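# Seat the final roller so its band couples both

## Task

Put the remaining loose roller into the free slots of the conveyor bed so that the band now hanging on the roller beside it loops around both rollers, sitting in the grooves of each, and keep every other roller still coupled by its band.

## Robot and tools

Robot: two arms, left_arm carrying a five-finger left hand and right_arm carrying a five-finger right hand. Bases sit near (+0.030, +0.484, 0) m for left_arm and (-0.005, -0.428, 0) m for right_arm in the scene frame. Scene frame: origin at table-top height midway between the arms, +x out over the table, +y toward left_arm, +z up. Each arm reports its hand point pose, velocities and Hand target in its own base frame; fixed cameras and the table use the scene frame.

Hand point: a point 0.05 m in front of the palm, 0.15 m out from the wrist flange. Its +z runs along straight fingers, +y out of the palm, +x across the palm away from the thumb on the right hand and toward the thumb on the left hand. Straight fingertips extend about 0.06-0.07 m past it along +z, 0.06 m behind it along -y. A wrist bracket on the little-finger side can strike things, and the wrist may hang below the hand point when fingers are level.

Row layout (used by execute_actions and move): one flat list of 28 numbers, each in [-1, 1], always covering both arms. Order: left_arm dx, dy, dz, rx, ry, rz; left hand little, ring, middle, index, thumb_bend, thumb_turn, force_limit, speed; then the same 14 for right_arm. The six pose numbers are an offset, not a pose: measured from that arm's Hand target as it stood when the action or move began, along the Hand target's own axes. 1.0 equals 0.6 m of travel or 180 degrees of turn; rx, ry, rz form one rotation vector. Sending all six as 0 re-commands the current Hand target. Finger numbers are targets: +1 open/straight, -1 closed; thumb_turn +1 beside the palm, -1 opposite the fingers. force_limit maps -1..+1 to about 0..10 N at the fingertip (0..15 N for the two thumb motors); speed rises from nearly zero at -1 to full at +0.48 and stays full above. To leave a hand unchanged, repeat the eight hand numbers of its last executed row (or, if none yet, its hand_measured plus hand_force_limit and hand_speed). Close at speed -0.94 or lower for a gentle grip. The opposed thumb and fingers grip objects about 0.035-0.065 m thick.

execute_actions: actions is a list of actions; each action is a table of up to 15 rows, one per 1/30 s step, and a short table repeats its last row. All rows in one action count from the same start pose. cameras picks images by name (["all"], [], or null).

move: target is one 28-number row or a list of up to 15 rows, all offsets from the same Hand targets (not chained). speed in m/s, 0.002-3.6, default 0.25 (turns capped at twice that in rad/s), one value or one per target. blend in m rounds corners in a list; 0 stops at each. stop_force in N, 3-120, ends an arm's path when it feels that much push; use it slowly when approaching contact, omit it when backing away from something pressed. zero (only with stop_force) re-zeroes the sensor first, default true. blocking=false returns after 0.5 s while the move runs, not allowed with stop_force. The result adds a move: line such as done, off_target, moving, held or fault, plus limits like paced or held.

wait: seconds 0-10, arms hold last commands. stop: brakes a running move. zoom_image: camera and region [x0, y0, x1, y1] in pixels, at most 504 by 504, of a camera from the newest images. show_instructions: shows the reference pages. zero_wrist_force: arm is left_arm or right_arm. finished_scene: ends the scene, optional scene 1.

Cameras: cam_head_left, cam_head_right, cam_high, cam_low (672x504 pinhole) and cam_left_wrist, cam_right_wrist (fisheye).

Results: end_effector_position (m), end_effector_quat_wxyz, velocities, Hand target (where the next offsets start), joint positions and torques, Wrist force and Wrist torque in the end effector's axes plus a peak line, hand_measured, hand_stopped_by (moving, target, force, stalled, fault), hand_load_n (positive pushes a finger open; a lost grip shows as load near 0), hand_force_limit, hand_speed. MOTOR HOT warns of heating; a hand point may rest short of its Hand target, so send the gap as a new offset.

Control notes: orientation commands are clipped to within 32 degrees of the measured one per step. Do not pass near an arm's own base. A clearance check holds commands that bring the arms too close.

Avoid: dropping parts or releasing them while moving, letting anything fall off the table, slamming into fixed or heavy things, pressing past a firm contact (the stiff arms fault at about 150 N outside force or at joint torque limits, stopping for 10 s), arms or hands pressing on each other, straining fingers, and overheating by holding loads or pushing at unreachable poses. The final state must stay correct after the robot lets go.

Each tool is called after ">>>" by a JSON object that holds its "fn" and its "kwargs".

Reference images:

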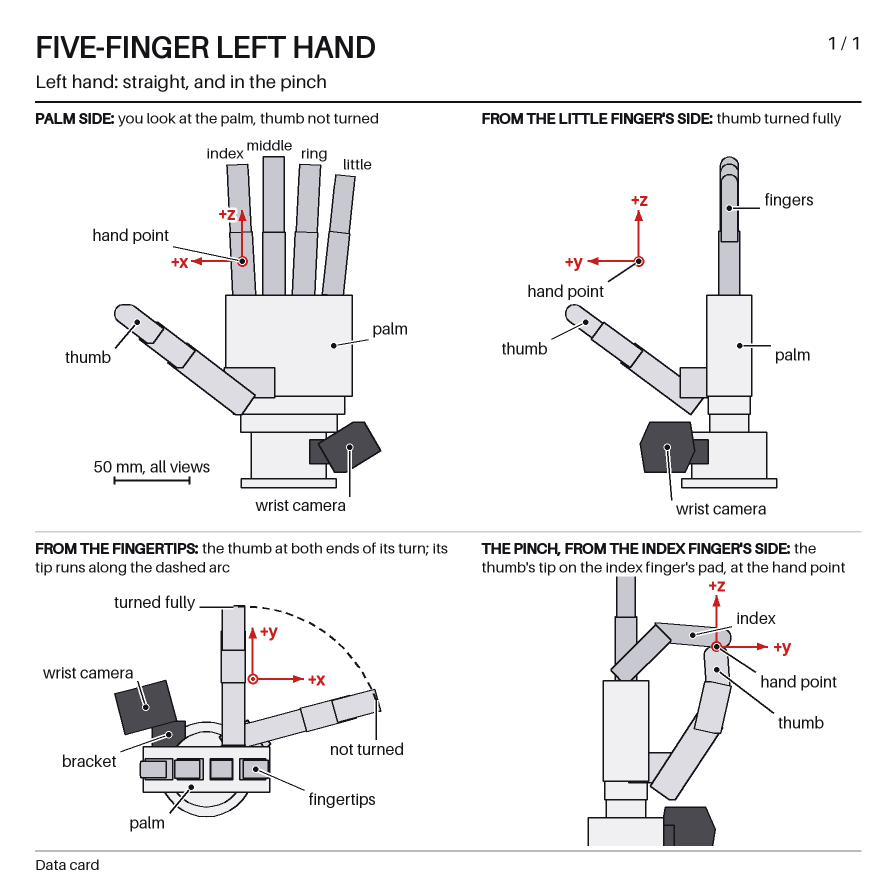

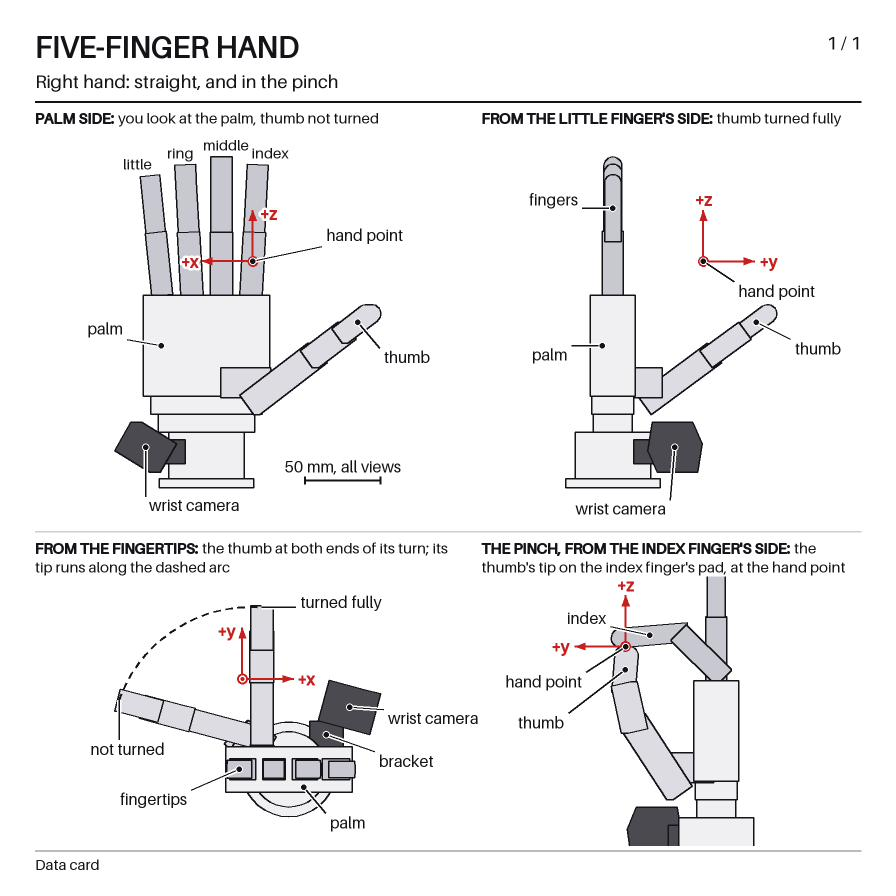

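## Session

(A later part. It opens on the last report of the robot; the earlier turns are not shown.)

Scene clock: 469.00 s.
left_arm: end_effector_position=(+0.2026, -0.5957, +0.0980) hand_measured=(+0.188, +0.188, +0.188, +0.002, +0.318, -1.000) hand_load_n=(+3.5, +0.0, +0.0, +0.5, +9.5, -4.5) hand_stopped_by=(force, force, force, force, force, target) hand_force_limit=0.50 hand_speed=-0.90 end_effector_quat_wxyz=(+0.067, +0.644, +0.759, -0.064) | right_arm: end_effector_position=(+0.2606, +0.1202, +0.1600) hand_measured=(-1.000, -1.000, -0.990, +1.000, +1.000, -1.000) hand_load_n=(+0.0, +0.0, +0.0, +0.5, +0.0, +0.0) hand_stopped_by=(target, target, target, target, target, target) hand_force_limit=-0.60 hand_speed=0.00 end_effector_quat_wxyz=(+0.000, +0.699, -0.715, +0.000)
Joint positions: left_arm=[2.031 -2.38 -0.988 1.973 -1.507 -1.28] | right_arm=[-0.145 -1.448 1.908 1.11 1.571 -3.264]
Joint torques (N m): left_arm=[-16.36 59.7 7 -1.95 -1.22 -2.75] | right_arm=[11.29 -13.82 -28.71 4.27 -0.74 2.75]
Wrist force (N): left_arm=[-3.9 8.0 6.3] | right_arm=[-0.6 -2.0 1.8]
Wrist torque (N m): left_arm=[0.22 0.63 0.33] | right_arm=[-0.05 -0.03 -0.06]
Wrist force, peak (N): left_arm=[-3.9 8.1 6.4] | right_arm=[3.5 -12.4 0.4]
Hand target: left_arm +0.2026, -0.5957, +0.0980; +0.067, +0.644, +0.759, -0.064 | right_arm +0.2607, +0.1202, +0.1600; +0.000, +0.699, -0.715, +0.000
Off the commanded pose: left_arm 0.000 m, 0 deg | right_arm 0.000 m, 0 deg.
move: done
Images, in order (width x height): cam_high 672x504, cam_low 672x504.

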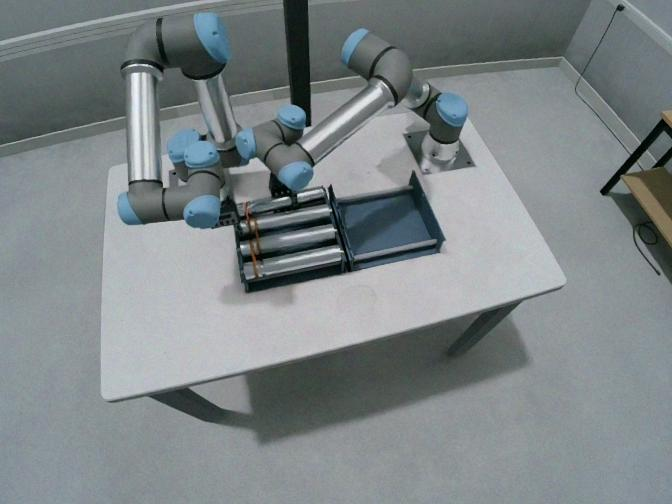

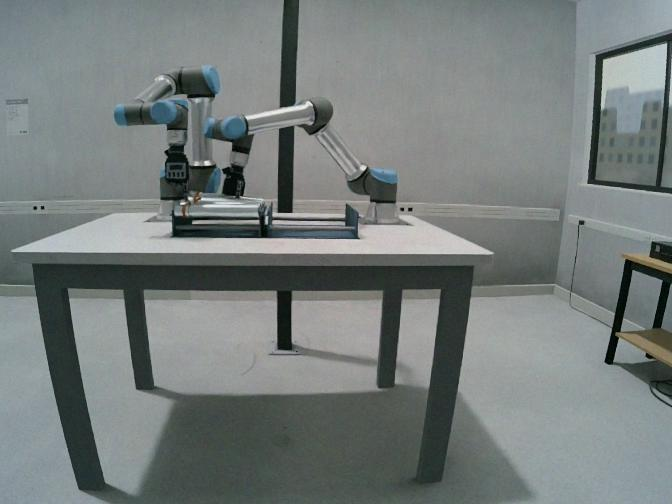

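>>> {"fn": "move", "kwargs": {"target": [[0,0,0,0,0,0,-0.6,-0.6,-0.6,-0.96,-0.9,-1,0.5,-0.9, 0,0,-0.0667,0,0,0,-1,-1,-0.99,1,1,-1,-0.6,0]], "speed": 0.12, "cameras": []}}

>>> {"fn": "move", "kwargs": {"target": [[-0.0008,0.0049,0,0,0,0,-0.6,-0.6,-0.6,-0.96,-0.9,-1,0.5,-0.9, 0.1322,-0.229,0.0069,0,0,0,-1,-1,-0.99,-0.05,1,1,-0.6,0]], "speed": 0.2, "cameras": ["cam_right_wrist"]}}

>>> {"fn": "zoom_image", "kwargs": {"camera": "cam_right_wrist", "region": [330, 220, 540, 400]}}

Scene clock: 471.67 s.
left_arm: end_effector_position=(+0.2026, -0.5957, +0.0980) hand_measured=(+0.188, +0.188, +0.188, +0.002, +0.318, -1.000) hand_load_n=(+3.5, +0.0, +0.0, +0.0, +10.0, -4.5) hand_stopped_by=(force, force, force, force, force, target) hand_force_limit=0.50 hand_speed=-0.90 end_effector_quat_wxyz=(+0.067, +0.644, +0.759, -0.064) | right_arm: end_effector_position=(+0.2606, +0.1202, +0.1999) hand_measured=(-1.000, -1.000, -0.990, +1.000, +1.000, -1.000) hand_load_n=(+0.0, +0.0, +0.0, +0.0, +0.0, +0.0) hand_stopped_by=(target, target, target, target, target, target) hand_force_limit=-0.60 hand_speed=0.00 end_effector_quat_wxyz=(+0.000, +0.699, -0.715, +0.000)
Joint positions: left_arm=[2.031 -2.38 -0.988 1.973 -1.507 -1.28] | right_arm=[-0.145 -1.487 1.841 1.217 1.57 -3.264]
Joint torques (N m): left_arm=[-17.43 60.13 6.85 -1.79 -0.98 -2.91] | right_arm=[-0.44 -28.28 -31.91 4.29 0.65 -0.08]
Wrist force (N): left_arm=[-3.5 8.0 6.5] | right_arm=[-1.4 -1.1 2.0]
Wrist torque (N m): left_arm=[0.20 0.56 0.36] | right_arm=[-0.08 -0.01 -0.11]
Wrist force, peak (N): left_arm=[-3.8 8.4 6.3] | right_arm=[-1.4 -1.8 2.7]
Hand target: left_arm +0.2026, -0.5957, +0.0980; +0.067, +0.644, +0.759, -0.064 | right_arm +0.2606, +0.1202, +0.2000; +0.000, +0.699, -0.715, +0.000
Off the commanded pose: left_arm 0.000 m, 0 deg | right_arm 0.000 m, 0 deg.
move: done
No camera images: "cameras" was empty.

Scene clock: 473.10 s.
left_arm: end_effector_position=(+0.2056, -0.5957, +0.0981) hand_measured=(+0.188, +0.188, +0.188, +0.002, +0.318, -1.000) hand_load_n=(+2.5, +0.5, +0.0, +3.5, +4.5, +0.0) hand_stopped_by=(force, force, force, force, force, target) hand_force_limit=0.50 hand_speed=-0.90 end_effector_quat_wxyz=(+0.067, +0.644, +0.759, -0.064) | right_arm: end_effector_position=(+0.3961, +0.0378, +0.1960) hand_measured=(-1.000, -1.000, -0.990, -0.050, +1.000, +1.000) hand_load_n=(+0.0, +0.0, +0.0, +0.0, +0.0, +0.0) hand_stopped_by=(target, target, target, target, target, target) hand_force_limit=-0.60 hand_speed=0.00 end_effector_quat_wxyz=(+0.000, +0.699, -0.715, +0.000)
Joint positions: left_arm=[2.035 -2.382 -0.985 1.971 -1.506 -1.275] | right_arm=[-0.285 -1.188 1.473 1.285 1.57 -3.404]
Joint torques (N m): left_arm=[12.88 36.99 32.81 -4.82 3.3 2.14] | right_arm=[-10.12 -29.46 -32.82 4.08 1.61 -3.07]
Wrist force (N): left_arm=[0.3 2.9 7.0] | right_arm=[-1.4 -1.1 2.0]
Wrist torque (N m): left_arm=[0.13 0.42 -0.07] | right_arm=[-0.09 0.00 0.00]
Wrist force, peak (N): left_arm=[-3.8 8.0 6.4] | right_arm=[-2.1 -0.1 2.1]
Hand target: left_arm +0.2056, -0.5957, +0.0981; +0.067, +0.644, +0.759, -0.064 | right_arm +0.3962, +0.0377, +0.1960; +0.000, +0.699, -0.715, +0.000
Off the commanded pose: left_arm 0.000 m, 0 deg | right_arm 0.000 m, 0 deg.
move: done
Images, in order (width x height): cam_right_wrist 672x504.

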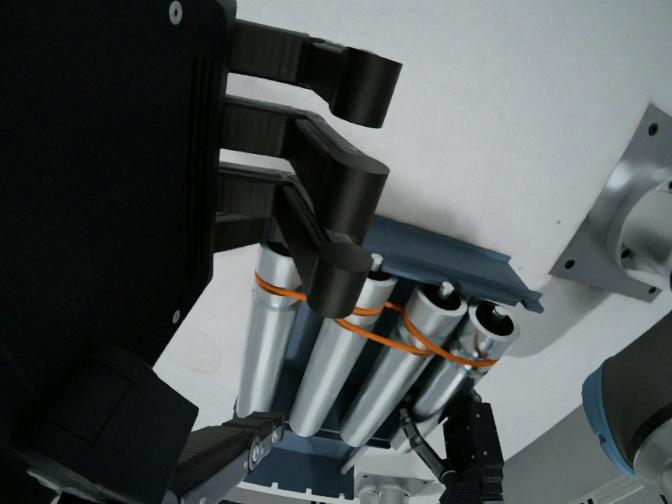

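Scaled by 2.400 from the camera's 672x504 image, which has a finer 960x720 frame.

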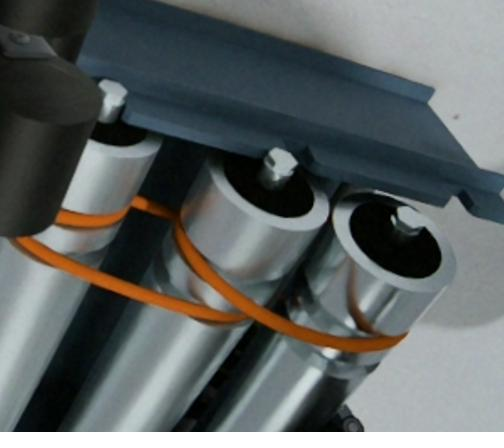

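>>> {"fn": "zoom_image", "kwargs": {"camera": "cam_right_wrist", "region": [420, 280, 530, 390]}}

>>> {"fn": "zoom_image", "kwargs": {"camera": "cam_right_wrist", "region": [370, 270, 480, 380]}}

Scaled by 4.582 from the camera's 672x504 image, which has a finer 960x720 frame.

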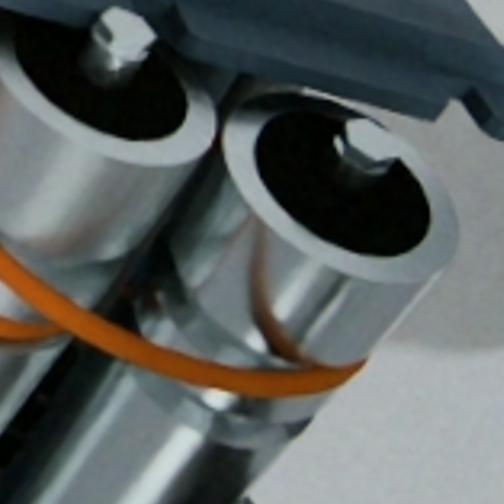

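Scaled by 4.582 from the camera's 672x504 image, which has a finer 960x720 frame.

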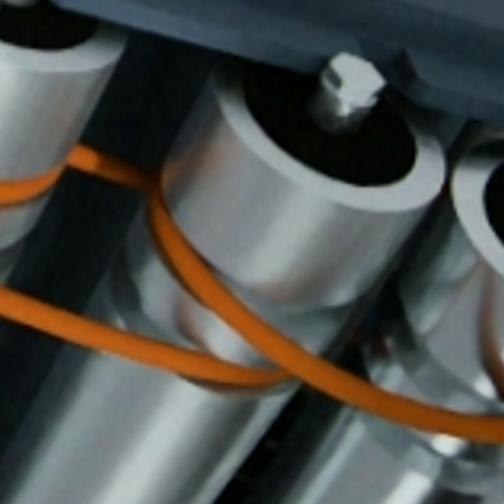

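>>> {"fn": "move", "kwargs": {"target": [[0,0,0,0,0,0,-0.6,-0.6,-0.6,-0.96,-0.9,-1,0.5,-0.9, -0.1325,0.2267,-0.0067,0,0,0,-1,-1,-0.99,1,1,-1,-0.6,0]], "speed": 0.2, "cameras": []}}

>>> {"fn": "move", "kwargs": {"target": [[0,0,0,0,0,0,-0.6,-0.6,-0.6,-0.96,-0.9,-1,0.5,-0.9, 0,0,0.0567,0,0,0,-1,-1,-0.99,1,1,-1,-0.6,0],[0,0,0,0,0,0,-0.6,-0.6,-0.6,-0.96,-0.9,-1,0.5,-0.9, 0.0004,0.02,0.0567,0,0,0,-1,-1,-0.99,1,1,-1,-0.6,0]], "speed": [0.06, 0.015], "stop_force": 18, "cameras": ["cam_high","cam_low"]}}

>>> {"fn": "zoom_image", "kwargs": {"camera": "cam_high", "region": [225, 206, 265, 246]}}

>>> {"fn": "zoom_image", "kwargs": {"camera": "cam_low", "region": [176, 180, 216, 214]}}

Scene clock: 476.23 s.
left_arm: end_effector_position=(+0.2056, -0.5957, +0.0981) hand_measured=(+0.188, +0.188, +0.188, +0.002, +0.318, -1.000) hand_load_n=(+2.5, +0.0, +0.0, +4.0, +4.5, +0.0) hand_stopped_by=(force, force, force, force, force, target) hand_force_limit=0.50 hand_speed=-0.90 end_effector_quat_wxyz=(+0.067, +0.644, +0.759, -0.064) | right_arm: end_effector_position=(+0.2621, +0.1203, +0.1999) hand_measured=(-1.000, -1.000, -0.990, +1.000, +1.000, -1.000) hand_load_n=(+0.0, +0.0, +0.0, +0.0, +0.0, +0.0) hand_stopped_by=(target, target, target, target, target, target) hand_force_limit=-0.60 hand_speed=0.00 end_effector_quat_wxyz=(+0.000, +0.699, -0.715, +0.000)
Joint positions: left_arm=[2.035 -2.382 -0.985 1.971 -1.506 -1.275] | right_arm=[-0.144 -1.484 1.837 1.217 1.571 -3.263]
Joint torques (N m): left_arm=[11.03 37.47 33.17 -4.67 3.02 2.17] | right_arm=[11.02 -29.1 -2.64 2.03 1.71 2.91]
Wrist force (N): left_arm=[0.6 2.9 7.0] | right_arm=[-1.4 -1.0 1.8]
Wrist torque (N m): left_arm=[0.13 0.37 -0.05] | right_arm=[-0.06 -0.01 -0.12]
Wrist force, peak (N): left_arm=[0.3 3.0 7.4] | right_arm=[-0.7 -2.0 2.1]
Hand target: left_arm +0.2056, -0.5957, +0.0981; +0.067, +0.644, +0.759, -0.064 | right_arm +0.2620, +0.1203, +0.1999; +0.000, +0.699, -0.715, +0.000
Off the commanded pose: left_arm 0.000 m, 0 deg | right_arm 0.000 m, 0 deg.
move: done
No camera images: "cameras" was empty.

Scene clock: 478.43 s.
left_arm: end_effector_position=(+0.2056, -0.5957, +0.0981) hand_measured=(+0.188, +0.188, +0.188, +0.002, +0.318, -1.000) hand_load_n=(+4.5, +0.0, +0.0, +4.0, +3.5, -0.5) hand_stopped_by=(force, force, force, force, force, target) hand_force_limit=0.50 hand_speed=-0.90 end_effector_quat_wxyz=(+0.067, +0.644, +0.759, -0.064) | right_arm: end_effector_position=(+0.2543, +0.1204, +0.1658) hand_measured=(-1.000, -1.000, -0.990, +1.000, +1.000, -1.000) hand_load_n=(+0.0, +0.0, +0.0, +1.5, +0.0, +0.0) hand_stopped_by=(target, target, target, target, target, target) hand_force_limit=-0.60 hand_speed=0.00 end_effector_quat_wxyz=(+0.000, +0.699, -0.715, +0.000)
Joint positions: left_arm=[2.035 -2.382 -0.985 1.971 -1.506 -1.275] | right_arm=[-0.148 -1.47 1.915 1.124 1.571 -3.266]
Joint torques (N m): left_arm=[10.72 38.84 33.37 0.07 -4.68 -0.25] | right_arm=[12.84 -12.77 -24.74 4.06 0.63 2.66]
Wrist force (N): left_arm=[0.2 -4.5 5.9] | right_arm=[0.9 -12.6 -1.0]
Wrist torque (N m): left_arm=[0.16 0.36 0.49] | right_arm=[0.27 0.08 0.03]
Wrist force, peak (N): left_arm=[2.5 -6.9 6.3] | right_arm=[1.5 -19.8 -2.8]
Hand target: left_arm +0.2056, -0.5957, +0.0981; +0.067, +0.644, +0.759, -0.064 | right_arm +0.2543, +0.1204, +0.1658; +0.000, +0.699, -0.715, +0.000 (not the last commanded pose)
Off the commanded pose: left_arm 0.000 m, 0 deg | right_arm 0.004 m, 0 deg.
move: contact (right_arm); path passed 1 of 2 targets
Images, in order (width x height): cam_high 672x504, cam_low 672x504.

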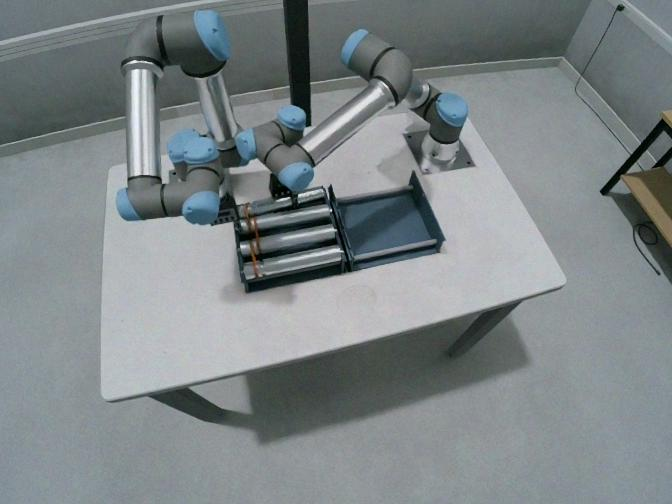

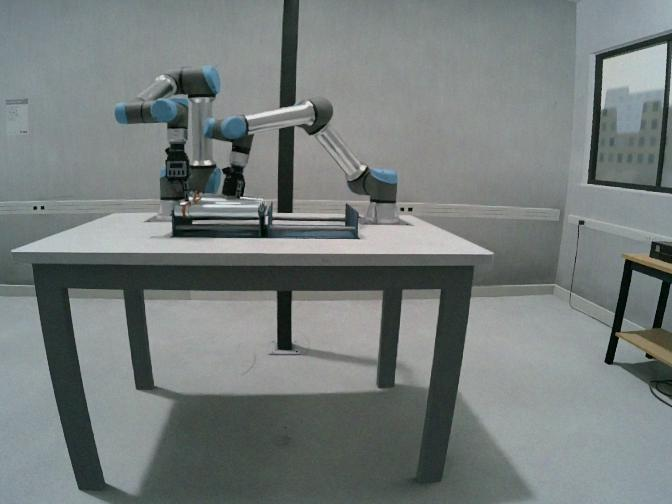

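Scaled by 12.600 from the camera's 672x504 image, which has a finer 960x720 frame.

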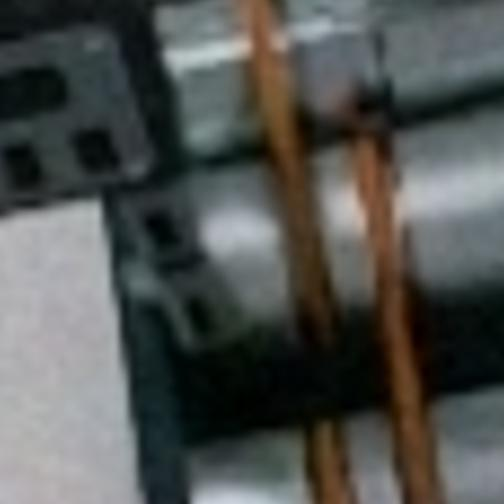

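Scaled by 12.600 from the camera's 672x504 image, which has a finer 960x720 frame.

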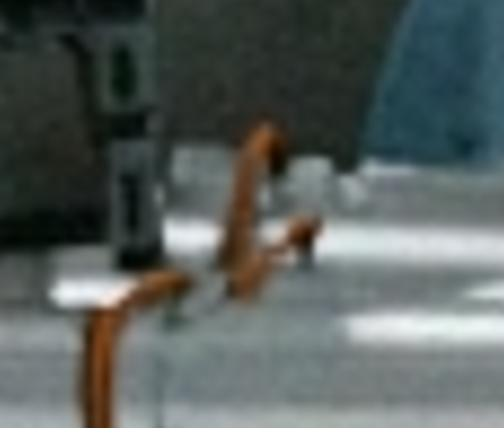

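>>> {"fn": "move", "kwargs": {"target": [[0.0016,-0.0065,0.0077,0.0001,0.0143,0.0121,-0.6,-0.6,-0.6,-0.96,-0.9,-1,0.5,-0.9, 0,0,0,0,0,0,-1,-1,-0.99,1,1,-1,-0.6,0]], "speed": 0.015, "cameras": ["cam_high","cam_low"]}}

>>> {"fn": "zoom_image", "kwargs": {"camera": "cam_high", "region": [225, 196, 265, 236]}}

>>> {"fn": "zoom_image", "kwargs": {"camera": "cam_low", "region": [176, 175, 276, 225]}}

Scene clock: 481.87 s.
left_arm: end_effector_position=(+0.2017, -0.5963, +0.0934) hand_measured=(+0.188, +0.188, +0.188, +0.002, +0.318, -1.000) hand_load_n=(+3.0, +0.0, +0.0, +1.5, +5.0, -1.0) hand_stopped_by=(force, force, force, force, force, target) hand_force_limit=0.50 hand_speed=-0.90 end_effector_quat_wxyz=(+0.052, +0.660, +0.748, -0.048) | right_arm: end_effector_position=(+0.2543, +0.1204, +0.1658) hand_measured=(-1.000, -1.000, -0.990, +1.000, +1.000, -1.000) hand_load_n=(+0.0, +0.0, +0.0, +1.0, +0.0, +0.0) hand_stopped_by=(target, target, target, target, target, target) hand_force_limit=-0.60 hand_speed=0.00 end_effector_quat_wxyz=(+0.000, +0.699, -0.715, +0.000)
Joint positions: left_arm=[2.023 -2.414 -0.95 1.926 -1.521 -1.247] | right_arm=[-0.148 -1.47 1.915 1.124 1.571 -3.266]
Joint torques (N m): left_arm=[-14.67 39.29 31.79 -5.26 -2.3 1.94] | right_arm=[11.83 -12.76 -22.09 6.47 0.61 2.39]
Wrist force (N): left_arm=[-2.0 5.2 6.6] | right_arm=[0.8 -11.7 -2.2]
Wrist torque (N m): left_arm=[0.19 0.49 -0.01] | right_arm=[0.39 0.10 0.04]
Wrist force, peak (N): left_arm=[-2.2 5.0 6.9] | right_arm=[0.9 -13.2 -1.5]
Hand target: left_arm +0.2017, -0.5963, +0.0934; +0.052, +0.660, +0.748, -0.048 | right_arm +0.2543, +0.1204, +0.1658; +0.000, +0.699, -0.715, +0.000
Off the commanded pose: left_arm 0.000 m, 0 deg | right_arm 0.000 m, 0 deg.
move: done
Images, in order (width x height): cam_high 672x504, cam_low 672x504.

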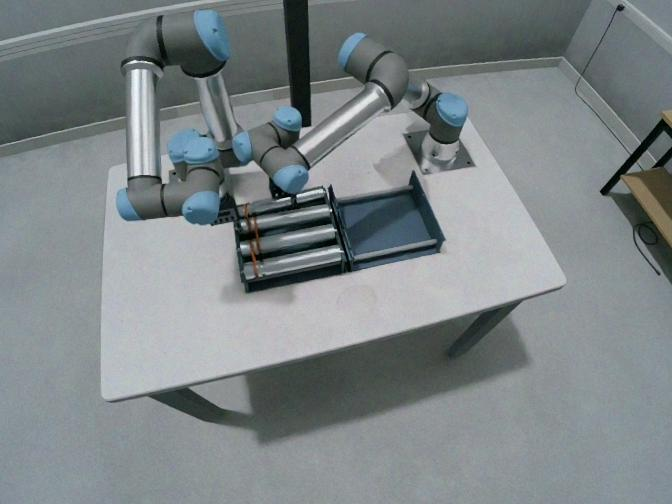

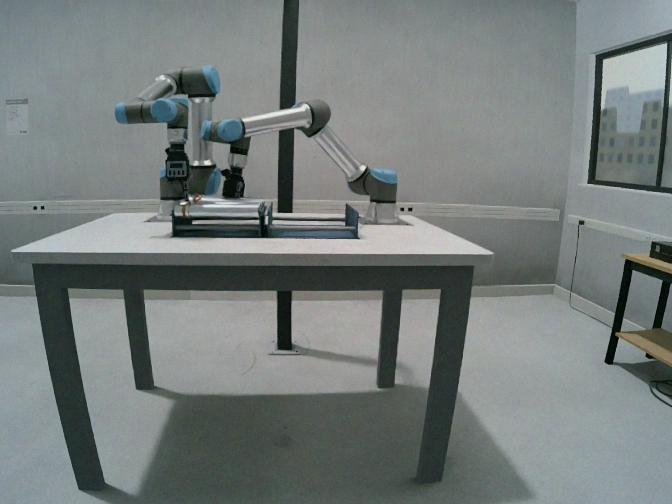

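Scaled by 12.600 from the camera's 672x504 image, which has a finer 960x720 frame.

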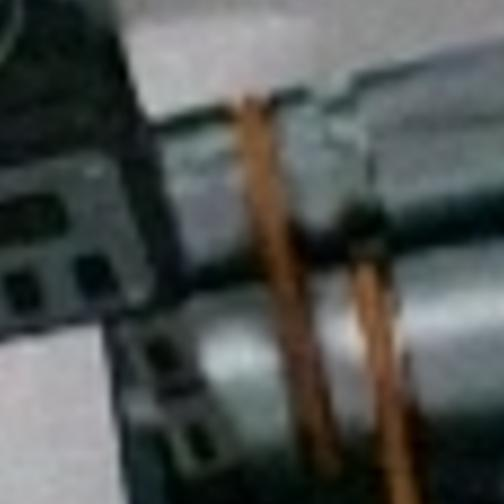

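Scaled by 5.040 from the camera's 672x504 image, which has a finer 960x720 frame.

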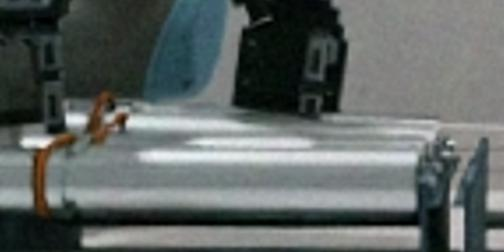

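>>> {"fn": "move", "kwargs": {"target": [[0,0,0,0,0,0,-0.6,-0.6,-0.6,-0.96,-0.9,-1,0.5,-0.9, 0.0002,0.0133,0,0,0,0,-1,-1,-0.99,1,1,-1,-0.6,0]], "speed": 0.015, "stop_force": 12, "cameras": ["cam_high","cam_low"]}}

>>> {"fn": "zoom_image", "kwargs": {"camera": "cam_high", "region": [225, 196, 265, 236]}}

>>> {"fn": "zoom_image", "kwargs": {"camera": "cam_low", "region": [176, 180, 216, 214]}}

Scene clock: 483.47 s.
left_arm: end_effector_position=(+0.2017, -0.5963, +0.0934) hand_measured=(+0.188, +0.188, +0.188, +0.002, +0.318, -1.000) hand_load_n=(+3.5, +0.5, +0.0, +1.5, +5.0, -1.0) hand_stopped_by=(force, force, force, force, force, target) hand_force_limit=0.50 hand_speed=-0.90 end_effector_quat_wxyz=(+0.052, +0.660, +0.748, -0.048) | right_arm: end_effector_position=(+0.2463, +0.1204, +0.1658) hand_measured=(-1.000, -1.000, -0.990, +1.000, +1.000, -1.000) hand_load_n=(+0.5, +0.0, +0.0, +1.0, +0.0, +0.0) hand_stopped_by=(target, target, target, target, target, target) hand_force_limit=-0.60 hand_speed=0.00 end_effector_quat_wxyz=(+0.000, +0.699, -0.715, +0.000)
Joint positions: left_arm=[2.023 -2.414 -0.95 1.925 -1.522 -1.247] | right_arm=[-0.151 -1.489 1.937 1.122 1.571 -3.27]
Joint torques (N m): left_arm=[-14.46 37.67 31.38 -5.38 -2.4 1.63] | right_arm=[-7.61 -26.03 0.99 2.71 -1.64 -3.04]
Wrist force (N): left_arm=[-2.1 4.5 6.8] | right_arm=[3.4 -7.5 -1.5]
Wrist torque (N m): left_arm=[0.15 0.54 0.02] | right_arm=[0.27 0.21 0.21]
Wrist force, peak (N): left_arm=[-2.0 5.1 6.9] | right_arm=[3.2 -13.5 -4.3]
Hand target: left_arm +0.2017, -0.5963, +0.0934; +0.052, +0.660, +0.748, -0.048 | right_arm +0.2463, +0.1204, +0.1658; +0.000, +0.699, -0.715, +0.000
Off the commanded pose: left_arm 0.000 m, 0 deg | right_arm 0.000 m, 0 deg.
move: done
Images, in order (width x height): cam_high 672x504, cam_low 672x504.

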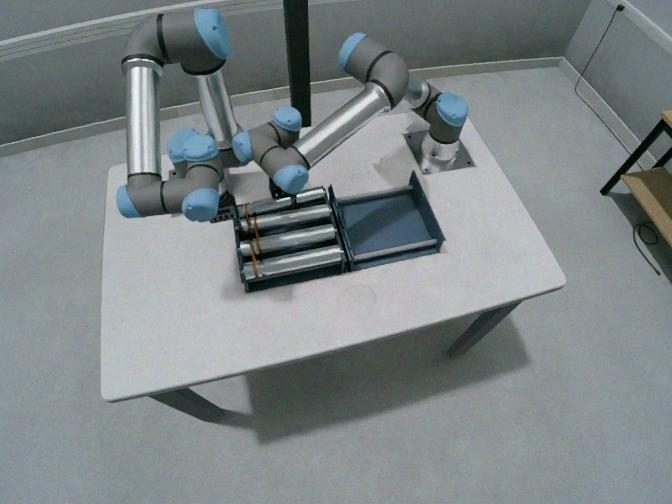

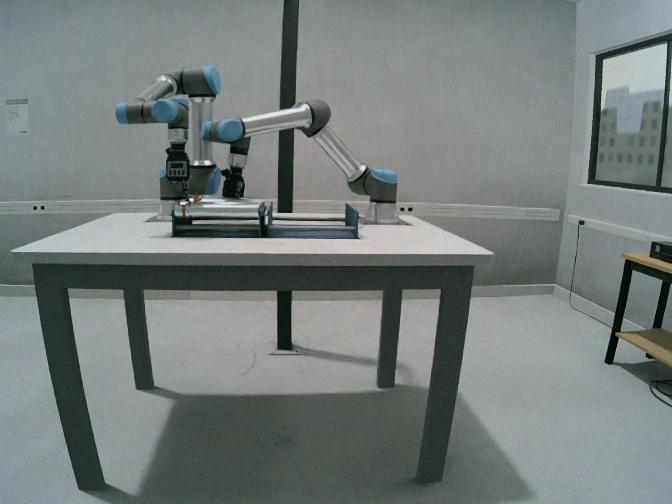

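Scaled by 12.600 from the camera's 672x504 image, which has a finer 960x720 frame.

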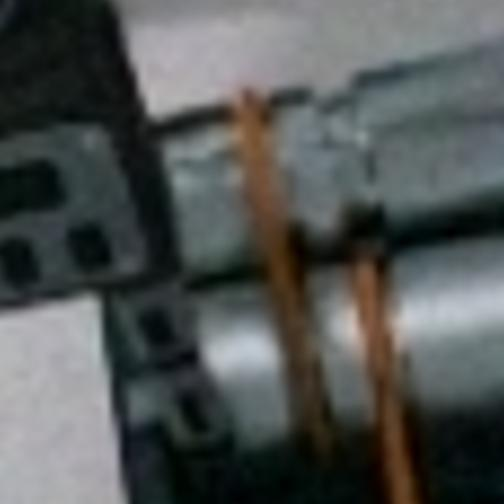

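Scaled by 12.600 from the camera's 672x504 image, which has a finer 960x720 frame.

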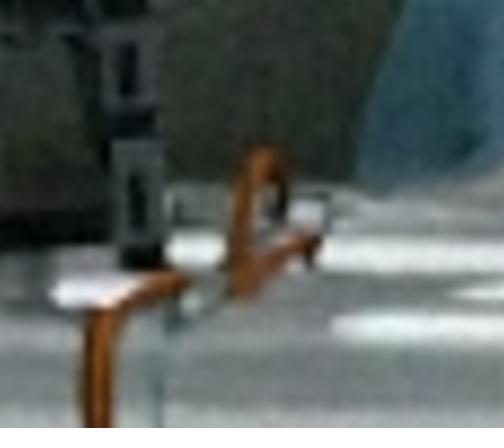

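>>> {"fn": "zoom_image", "kwargs": {"camera": "cam_low", "region": [236, 185, 268, 213]}}

>>> {"fn": "zoom_image", "kwargs": {"camera": "cam_low", "region": [184, 185, 216, 213]}}

>>> {"fn": "zoom_image", "kwargs": {"camera": "cam_low", "region": [210, 185, 242, 213]}}

Scaled by 15.750 from the camera's 672x504 image, which has a finer 960x720 frame.

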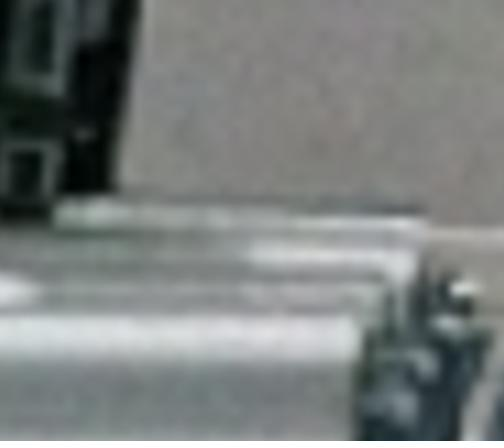

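Scaled by 15.750 from the camera's 672x504 image, which has a finer 960x720 frame.

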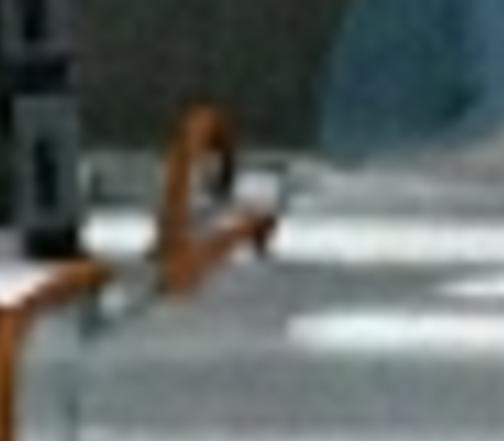

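Scaled by 15.750 from the camera's 672x504 image, which has a finer 960x720 frame.

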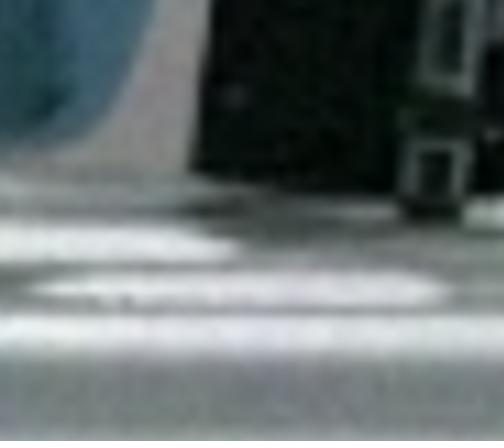

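>>> {"fn": "move", "kwargs": {"target": [[0,0,0,0,0,0,-0.6,-0.6,-0.6,-0.96,-0.9,-1,0.5,-0.9, 0,0,0.0067,0,0,0,-1,-1,-0.99,1,1,-1,-0.6,0]], "speed": 0.015, "stop_force": 8, "cameras": ["cam_low"]}}

>>> {"fn": "zoom_image", "kwargs": {"camera": "cam_low", "region": [184, 185, 216, 213]}}

Scene clock: 485.33 s.
left_arm: end_effector_position=(+0.2017, -0.5963, +0.0934) hand_measured=(+0.188, +0.188, +0.188, +0.002, +0.318, -1.000) hand_load_n=(+3.5, +0.0, +0.0, +2.0, +5.0, -1.0) hand_stopped_by=(force, force, force, force, force, target) hand_force_limit=0.50 hand_speed=-0.90 end_effector_quat_wxyz=(+0.052, +0.660, +0.748, -0.048) | right_arm: end_effector_position=(+0.2463, +0.1204, +0.1618) hand_measured=(-1.000, -1.000, -0.990, +1.000, +1.000, -1.000) hand_load_n=(+0.0, +0.0, +0.0, +0.0, +0.0, +0.0) hand_stopped_by=(target, target, target, target, target, target) hand_force_limit=-0.60 hand_speed=0.00 end_effector_quat_wxyz=(+0.000, +0.699, -0.715, +0.000)
Joint positions: left_arm=[2.023 -2.414 -0.95 1.925 -1.522 -1.247] | right_arm=[-0.151 -1.484 1.943 1.111 1.571 -3.27]
Joint torques (N m): left_arm=[-12.26 38.06 31.77 -5.03 -2.08 1.64] | right_arm=[-6.85 -13.34 -3.17 1.27 1.52 -2.03]
Wrist force (N): left_arm=[-2.2 4.4 7.0] | right_arm=[-1.2 -0.9 2.2]
Wrist torque (N m): left_arm=[0.14 0.55 0.01] | right_arm=[-0.07 -0.06 0.01]
Wrist force, peak (N): left_arm=[-2.2 4.4 7.0] | right_arm=[3.6 -7.8 -1.4]
Hand target: left_arm +0.2017, -0.5963, +0.0934; +0.052, +0.660, +0.748, -0.048 | right_arm +0.2463, +0.1204, +0.1618; +0.000, +0.699, -0.715, +0.000
Off the commanded pose: left_arm 0.000 m, 0 deg | right_arm 0.000 m, 0 deg.
move: done
Images, in order (width x height): cam_low 672x504.

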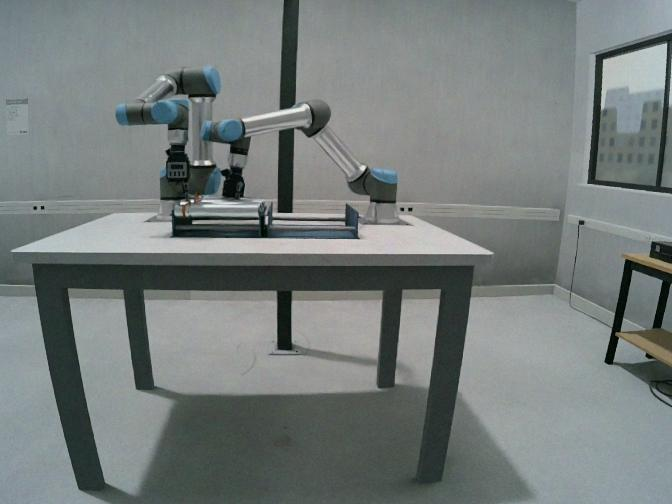

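Scaled by 15.750 from the camera's 672x504 image, which has a finer 960x720 frame.

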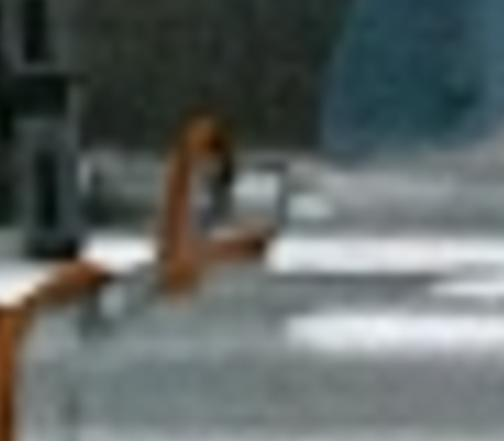

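>>> {"fn": "move", "kwargs": {"target": [[0,0,0,0,0,0,-0.6,-0.6,-0.6,-0.96,-0.9,-1,0.5,-0.9, 0.0002,-0.0167,0,0,0,0,-1,-1,-0.99,1,1,-1,-0.6,0],[0,0,0,0,0,0,-0.6,-0.6,-0.6,-0.96,-0.9,-1,0.5,-0.9, 0.0002,-0.0167,0.0433,0,0,0,-1,-1,-0.99,1,1,-1,-0.6,0]], "speed": 0.03, "stop_force": 5, "cameras": []}}

>>> {"fn": "move", "kwargs": {"target": [[0,0,0,0,0,0,-0.6,-0.6,-0.6,-0.96,-0.9,-1,0.5,-0.9, -0.0003,0.025,0,0,0,0,-1,-1,-0.99,1,1,-1,-0.6,0]], "speed": 0.01, "stop_force": 3.5, "cameras": ["cam_high"]}}

>>> {"fn": "zoom_image", "kwargs": {"camera": "cam_high", "region": [225, 196, 265, 236]}}

Scene clock: 487.70 s.
left_arm: end_effector_position=(+0.2017, -0.5963, +0.0934) hand_measured=(+0.188, +0.188, +0.188, +0.002, +0.318, -1.000) hand_load_n=(+3.5, +0.0, +0.0, +1.5, +5.5, -1.0) hand_stopped_by=(force, force, force, force, force, target) hand_force_limit=0.50 hand_speed=-0.90 end_effector_quat_wxyz=(+0.052, +0.660, +0.748, -0.048) | right_arm: end_effector_position=(+0.2563, +0.1201, +0.1358) hand_measured=(-1.000, -1.000, -0.990, +1.000, +1.000, -1.000) hand_load_n=(+0.0, +0.0, +0.0, +0.0, +0.0, +0.0) hand_stopped_by=(target, target, target, target, target, target) hand_force_limit=-0.60 hand_speed=0.00 end_effector_quat_wxyz=(+0.000, +0.699, -0.715, +0.000)
Joint positions: left_arm=[2.023 -2.414 -0.95 1.925 -1.522 -1.247] | right_arm=[-0.148 -1.43 1.956 1.043 1.571 -3.266]
Joint torques (N m): left_arm=[-9.52 38.29 32.14 -4.53 -2.13 1.59] | right_arm=[10.42 -14.94 -2.75 1.26 1.42 2.77]
Wrist force (N): left_arm=[-2.0 4.1 6.9] | right_arm=[-1.4 -1.3 1.9]
Wrist torque (N m): left_arm=[0.09 0.53 0.03] | right_arm=[-0.10 -0.01 -0.13]
Wrist force, peak (N): left_arm=[-1.9 4.6 6.9] | right_arm=[-1.4 -1.0 2.3]
Hand target: left_arm +0.2017, -0.5963, +0.0934; +0.052, +0.660, +0.748, -0.048 | right_arm +0.2563, +0.1201, +0.1358; +0.000, +0.699, -0.715, +0.000
Off the commanded pose: left_arm 0.000 m, 0 deg | right_arm 0.000 m, 0 deg.
move: done
No camera images: "cameras" was empty.

Scene clock: 489.20 s.
left_arm: end_effector_position=(+0.2017, -0.5963, +0.0934) hand_measured=(+0.188, +0.188, +0.188, +0.002, +0.318, -1.000) hand_load_n=(+3.5, +0.0, +0.0, +1.5, +5.5, -1.0) hand_stopped_by=(force, force, force, force, force, target) hand_force_limit=0.50 hand_speed=-0.90 end_effector_quat_wxyz=(+0.052, +0.660, +0.748, -0.048) | right_arm: end_effector_position=(+0.2519, +0.1202, +0.1358) hand_measured=(-1.000, -1.000, -0.990, +1.000, +1.000, -1.000) hand_load_n=(+0.0, +0.0, +0.0, +0.5, +0.0, +0.0) hand_stopped_by=(target, target, target, target, target, target) hand_force_limit=-0.60 hand_speed=0.00 end_effector_quat_wxyz=(+0.000, +0.699, -0.715, +0.000)
Joint positions: left_arm=[2.023 -2.414 -0.95 1.925 -1.522 -1.247] | right_arm=[-0.149 -1.44 1.968 1.042 1.571 -3.268]
Joint torques (N m): left_arm=[-9.57 37.57 31.67 -4.33 -2.31 1.63] | right_arm=[10.73 -14.1 -28.79 3.75 1.46 2.49]
Wrist force (N): left_arm=[-2.0 4.1 6.7] | right_arm=[-2.0 -3.9 2.0]
Wrist torque (N m): left_arm=[0.10 0.51 0.04] | right_arm=[-0.03 -0.01 -0.04]
Wrist force, peak (N): left_arm=[-2.0 4.5 7.1] | right_arm=[-1.7 -9.7 1.8]
Hand target: left_arm +0.2017, -0.5963, +0.0934; +0.052, +0.660, +0.748, -0.048 | right_arm +0.2519, +0.1202, +0.1358; +0.000, +0.699, -0.715, +0.000 (not the last commanded pose)
Off the commanded pose: left_arm 0.000 m, 0 deg | right_arm 0.011 m, 0 deg.
move: contact (right_arm)
Images, in order (width x height): cam_high 672x504.

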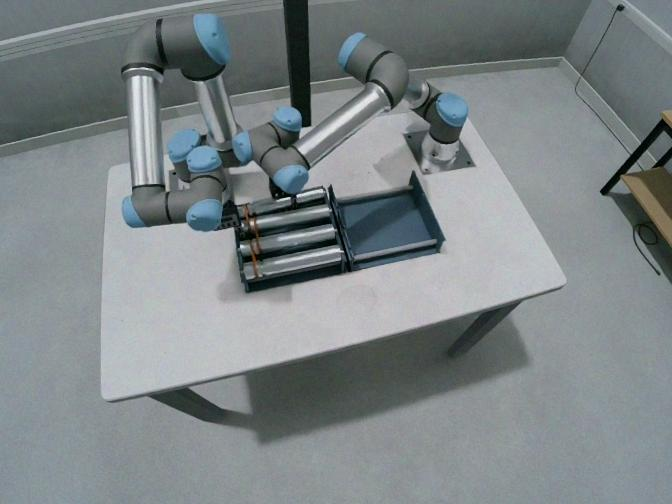

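Scaled by 12.600 from the camera's 672x504 image, which has a finer 960x720 frame.

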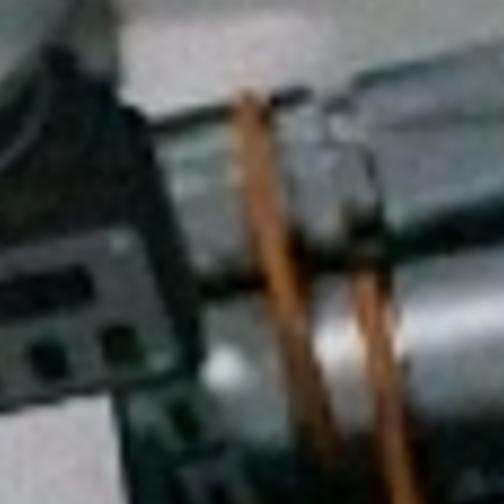

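>>> {"fn": "move", "kwargs": {"target": [[0,0,0,0,0,0,-0.6,-0.6,-0.6,-0.96,-0.9,-1,0.5,-0.9, -0.0217,0.0,0,0,0,0,-1,-1,-0.99,1,1,-1,-0.6,0]], "speed": 0.02, "stop_force": 12, "cameras": ["cam_high","cam_low"]}}

>>> {"fn": "zoom_image", "kwargs": {"camera": "cam_high", "region": [225, 196, 265, 236]}}

>>> {"fn": "zoom_image", "kwargs": {"camera": "cam_low", "region": [184, 185, 216, 213]}}

Scene clock: 490.90 s.
left_arm: end_effector_position=(+0.2017, -0.5963, +0.0934) hand_measured=(+0.188, +0.188, +0.188, +0.002, +0.318, -1.000) hand_load_n=(+3.5, +0.0, +0.0, +1.5, +5.0, -1.0) hand_stopped_by=(force, force, force, force, force, target) hand_force_limit=0.50 hand_speed=-0.90 end_effector_quat_wxyz=(+0.052, +0.660, +0.748, -0.048) | right_arm: end_effector_position=(+0.2522, +0.1333, +0.1358) hand_measured=(-1.000, -1.000, -0.990, +1.000, +1.000, -1.000) hand_load_n=(+0.0, +0.0, +0.0, +1.0, +0.0, +0.0) hand_stopped_by=(target, target, target, target, target, target) hand_force_limit=-0.60 hand_speed=0.00 end_effector_quat_wxyz=(+0.000, +0.699, -0.715, +0.000)
Joint positions: left_arm=[2.023 -2.414 -0.95 1.925 -1.522 -1.247] | right_arm=[-0.106 -1.43 1.956 1.043 1.571 -3.224]
Joint torques (N m): left_arm=[-7.53 39.27 31.83 -3.94 -2.13 1.44] | right_arm=[12.13 -15.24 -26.19 6.08 0.52 2.57]
Wrist force (N): left_arm=[-1.5 4.2 6.5] | right_arm=[3.0 -8.5 2.0]
Wrist torque (N m): left_arm=[0.13 0.44 0.06] | right_arm=[0.04 0.14 0.12]
Wrist force, peak (N): left_arm=[-2.1 4.5 7.1] | right_arm=[2.9 -8.9 2.2]
Hand target: left_arm +0.2017, -0.5963, +0.0934; +0.052, +0.660, +0.748, -0.048 | right_arm +0.2522, +0.1333, +0.1358; +0.000, +0.699, -0.715, +0.000
Off the commanded pose: left_arm 0.000 m, 0 deg | right_arm 0.000 m, 0 deg.
move: done
Images, in order (width x height): cam_high 672x504, cam_low 672x504.

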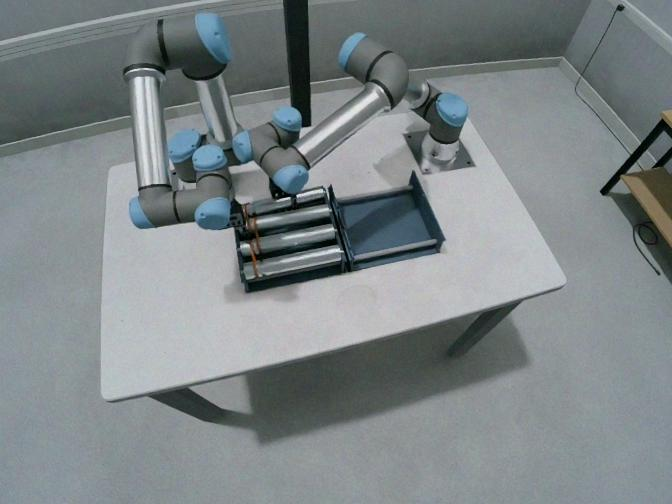

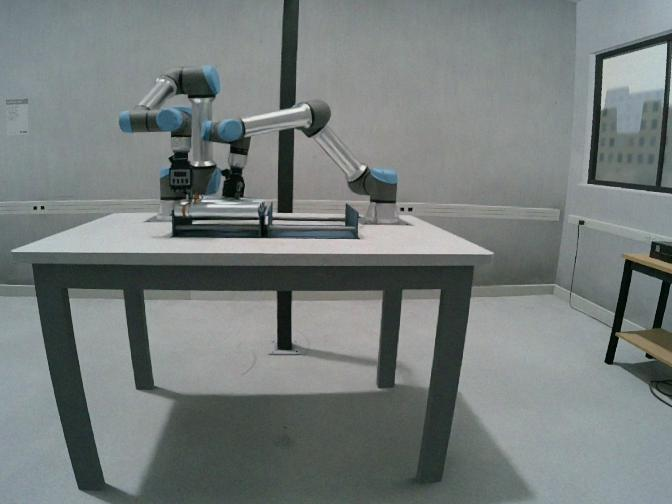

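Scaled by 12.600 from the camera's 672x504 image, which has a finer 960x720 frame.

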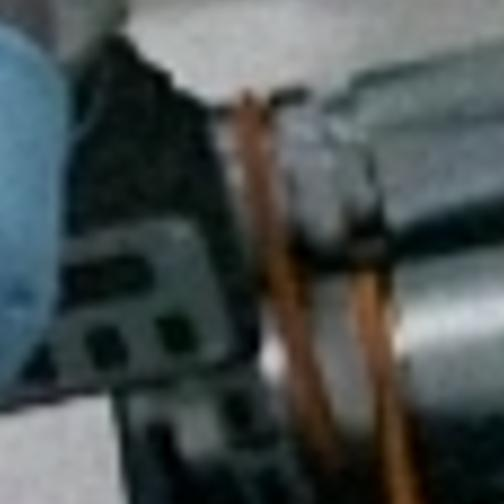

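Scaled by 15.750 from the camera's 672x504 image, which has a finer 960x720 frame.

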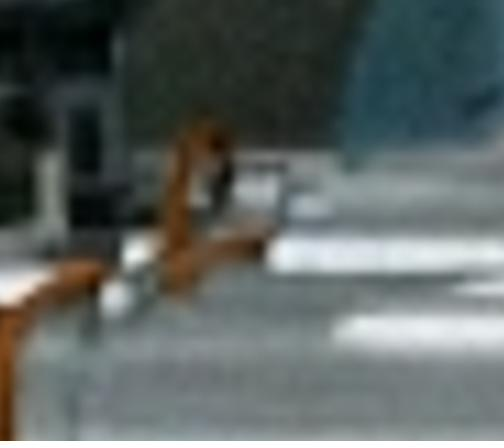

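>>> {"fn": "move", "kwargs": {"target": [[0,0,0,0,0,0,-0.6,-0.6,-0.6,-0.96,-0.9,-1,0.5,-0.9, -0.0001,-0.0067,0,0,0,0,-1,-1,-0.99,1,1,-1,-0.6,0],[0,0,0,0,0,0,-0.6,-0.6,-0.6,-0.96,-0.9,-1,0.5,-0.9, 0.0165,-0.007,0,0,0,0,-1,-1,-0.99,1,1,-1,-0.6,0],[0,0,0,0,0,0,-0.6,-0.6,-0.6,-0.96,-0.9,-1,0.5,-0.9, 0.0165,-0.007,-0.1067,0,0,0,-1,-1,-0.99,1,1,-1,-0.6,0]], "speed": [0.03, 0.04, 0.15], "cameras": []}}

>>> {"fn": "move", "kwargs": {"target": [[0,0,0,0,0,0,-0.6,-0.6,-0.6,-0.96,-0.9,-1,0.5,-0.9, 0.1374,-0.2365,0.0064,0,0,0,-1,-1,-0.99,-0.05,1,1,-0.6,0]], "speed": 0.2, "cameras": ["cam_right_wrist"]}}

>>> {"fn": "zoom_image", "kwargs": {"camera": "cam_right_wrist", "region": [420, 280, 530, 390]}}

>>> {"fn": "zoom_image", "kwargs": {"camera": "cam_right_wrist", "region": [370, 270, 480, 380]}}

Scene clock: 493.33 s.
left_arm: end_effector_position=(+0.2017, -0.5963, +0.0934) hand_measured=(+0.188, +0.188, +0.188, +0.002, +0.318, -1.000) hand_load_n=(+3.5, +0.0, +0.0, +1.5, +5.0, -1.0) hand_stopped_by=(force, force, force, force, force, target) hand_force_limit=0.50 hand_speed=-0.90 end_effector_quat_wxyz=(+0.052, +0.660, +0.748, -0.048) | right_arm: end_effector_position=(+0.2561, +0.1233, +0.1998) hand_measured=(-1.000, -1.000, -0.990, +1.000, +1.000, -1.000) hand_load_n=(+0.0, +0.5, +0.0, +0.0, +0.0, +0.0) hand_stopped_by=(target, target, target, target, target, target) hand_force_limit=-0.60 hand_speed=0.00 end_effector_quat_wxyz=(+0.000, +0.699, -0.715, +0.000)
Joint positions: left_arm=[2.023 -2.414 -0.95 1.925 -1.522 -1.247] | right_arm=[-0.137 -1.496 1.85 1.215 1.571 -3.256]
Joint torques (N m): left_arm=[-7.29 37.14 30.7 -3.73 -2.42 1.34] | right_arm=[-9.94 -27.43 -30.98 4.01 1.65 -2.93]
Wrist force (N): left_arm=[-1.9 4.1 6.9] | right_arm=[-1.5 -0.9 2.1]
Wrist torque (N m): left_arm=[0.10 0.50 0.03] | right_arm=[-0.06 -0.01 -0.01]
Wrist force, peak (N): left_arm=[-2.1 4.4 7.1] | right_arm=[3.0 -8.9 1.9]
Hand target: left_arm +0.2017, -0.5963, +0.0934; +0.052, +0.660, +0.748, -0.048 | right_arm +0.2561, +0.1233, +0.1999; +0.000, +0.699, -0.715, +0.000
Off the commanded pose: left_arm 0.000 m, 0 deg | right_arm 0.000 m, 0 deg.
move: done
No camera images: "cameras" was empty.

Scene clock: 494.77 s.
left_arm: end_effector_position=(+0.2017, -0.5963, +0.0934) hand_measured=(+0.188, +0.188, +0.188, +0.002, +0.318, -1.000) hand_load_n=(+3.5, +0.0, +0.0, +1.5, +5.0, -1.0) hand_stopped_by=(force, force, force, force, force, target) hand_force_limit=0.50 hand_speed=-0.90 end_effector_quat_wxyz=(+0.052, +0.660, +0.748, -0.048) | right_arm: end_effector_position=(+0.3961, +0.0376, +0.1962) hand_measured=(-1.000, -1.000, -0.990, -0.050, +1.000, +1.000) hand_load_n=(+0.0, +0.5, +0.0, +0.0, +0.0, +0.0) hand_stopped_by=(target, target, target, target, target, target) hand_force_limit=-0.60 hand_speed=0.00 end_effector_quat_wxyz=(+0.000, +0.699, -0.715, +0.000)
Joint positions: left_arm=[2.023 -2.414 -0.95 1.925 -1.522 -1.247] | right_arm=[-0.285 -1.188 1.473 1.285 1.57 -3.404]
Joint torques (N m): left_arm=[-6.22 37.14 32.1 -3.64 -2.31 1.33] | right_arm=[-9.93 -28.19 -32.65 4.2 1.69 -2.91]
Wrist force (N): left_arm=[-1.9 4.2 6.8] | right_arm=[-1.3 -1.1 2.2]
Wrist torque (N m): left_arm=[0.11 0.50 0.03] | right_arm=[-0.09 -0.02 0.00]
Wrist force, peak (N): left_arm=[-2.2 4.3 7.0] | right_arm=[-0.7 -2.1 1.9]
Hand target: left_arm +0.2017, -0.5963, +0.0934; +0.052, +0.660, +0.748, -0.048 | right_arm +0.3961, +0.0376, +0.1962; +0.000, +0.699, -0.715, +0.000
Off the commanded pose: left_arm 0.000 m, 0 deg | right_arm 0.000 m, 0 deg.
move: done
Images, in order (width x height): cam_right_wrist 672x504.

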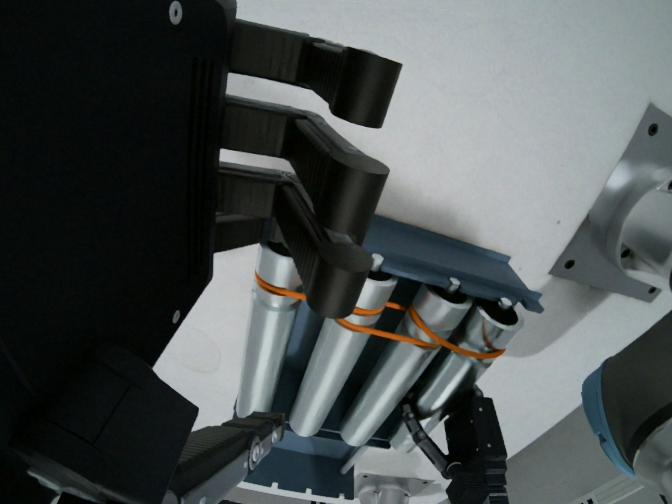

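Scaled by 4.582 from the camera's 672x504 image, which has a finer 960x720 frame.

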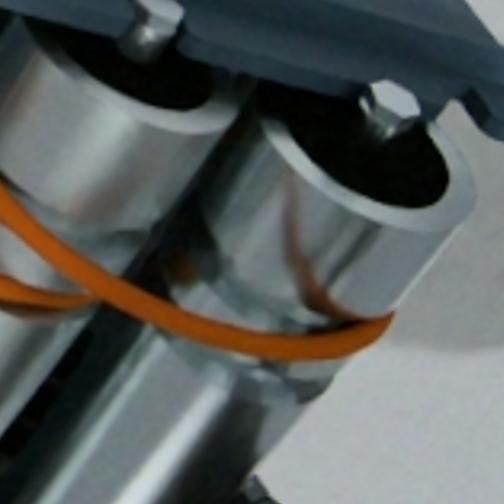

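Scaled by 4.582 from the camera's 672x504 image, which has a finer 960x720 frame.

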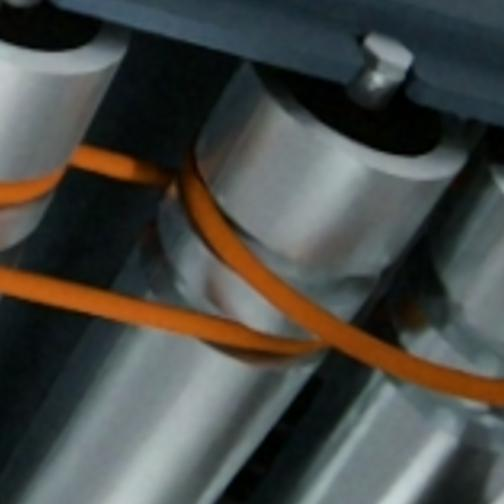

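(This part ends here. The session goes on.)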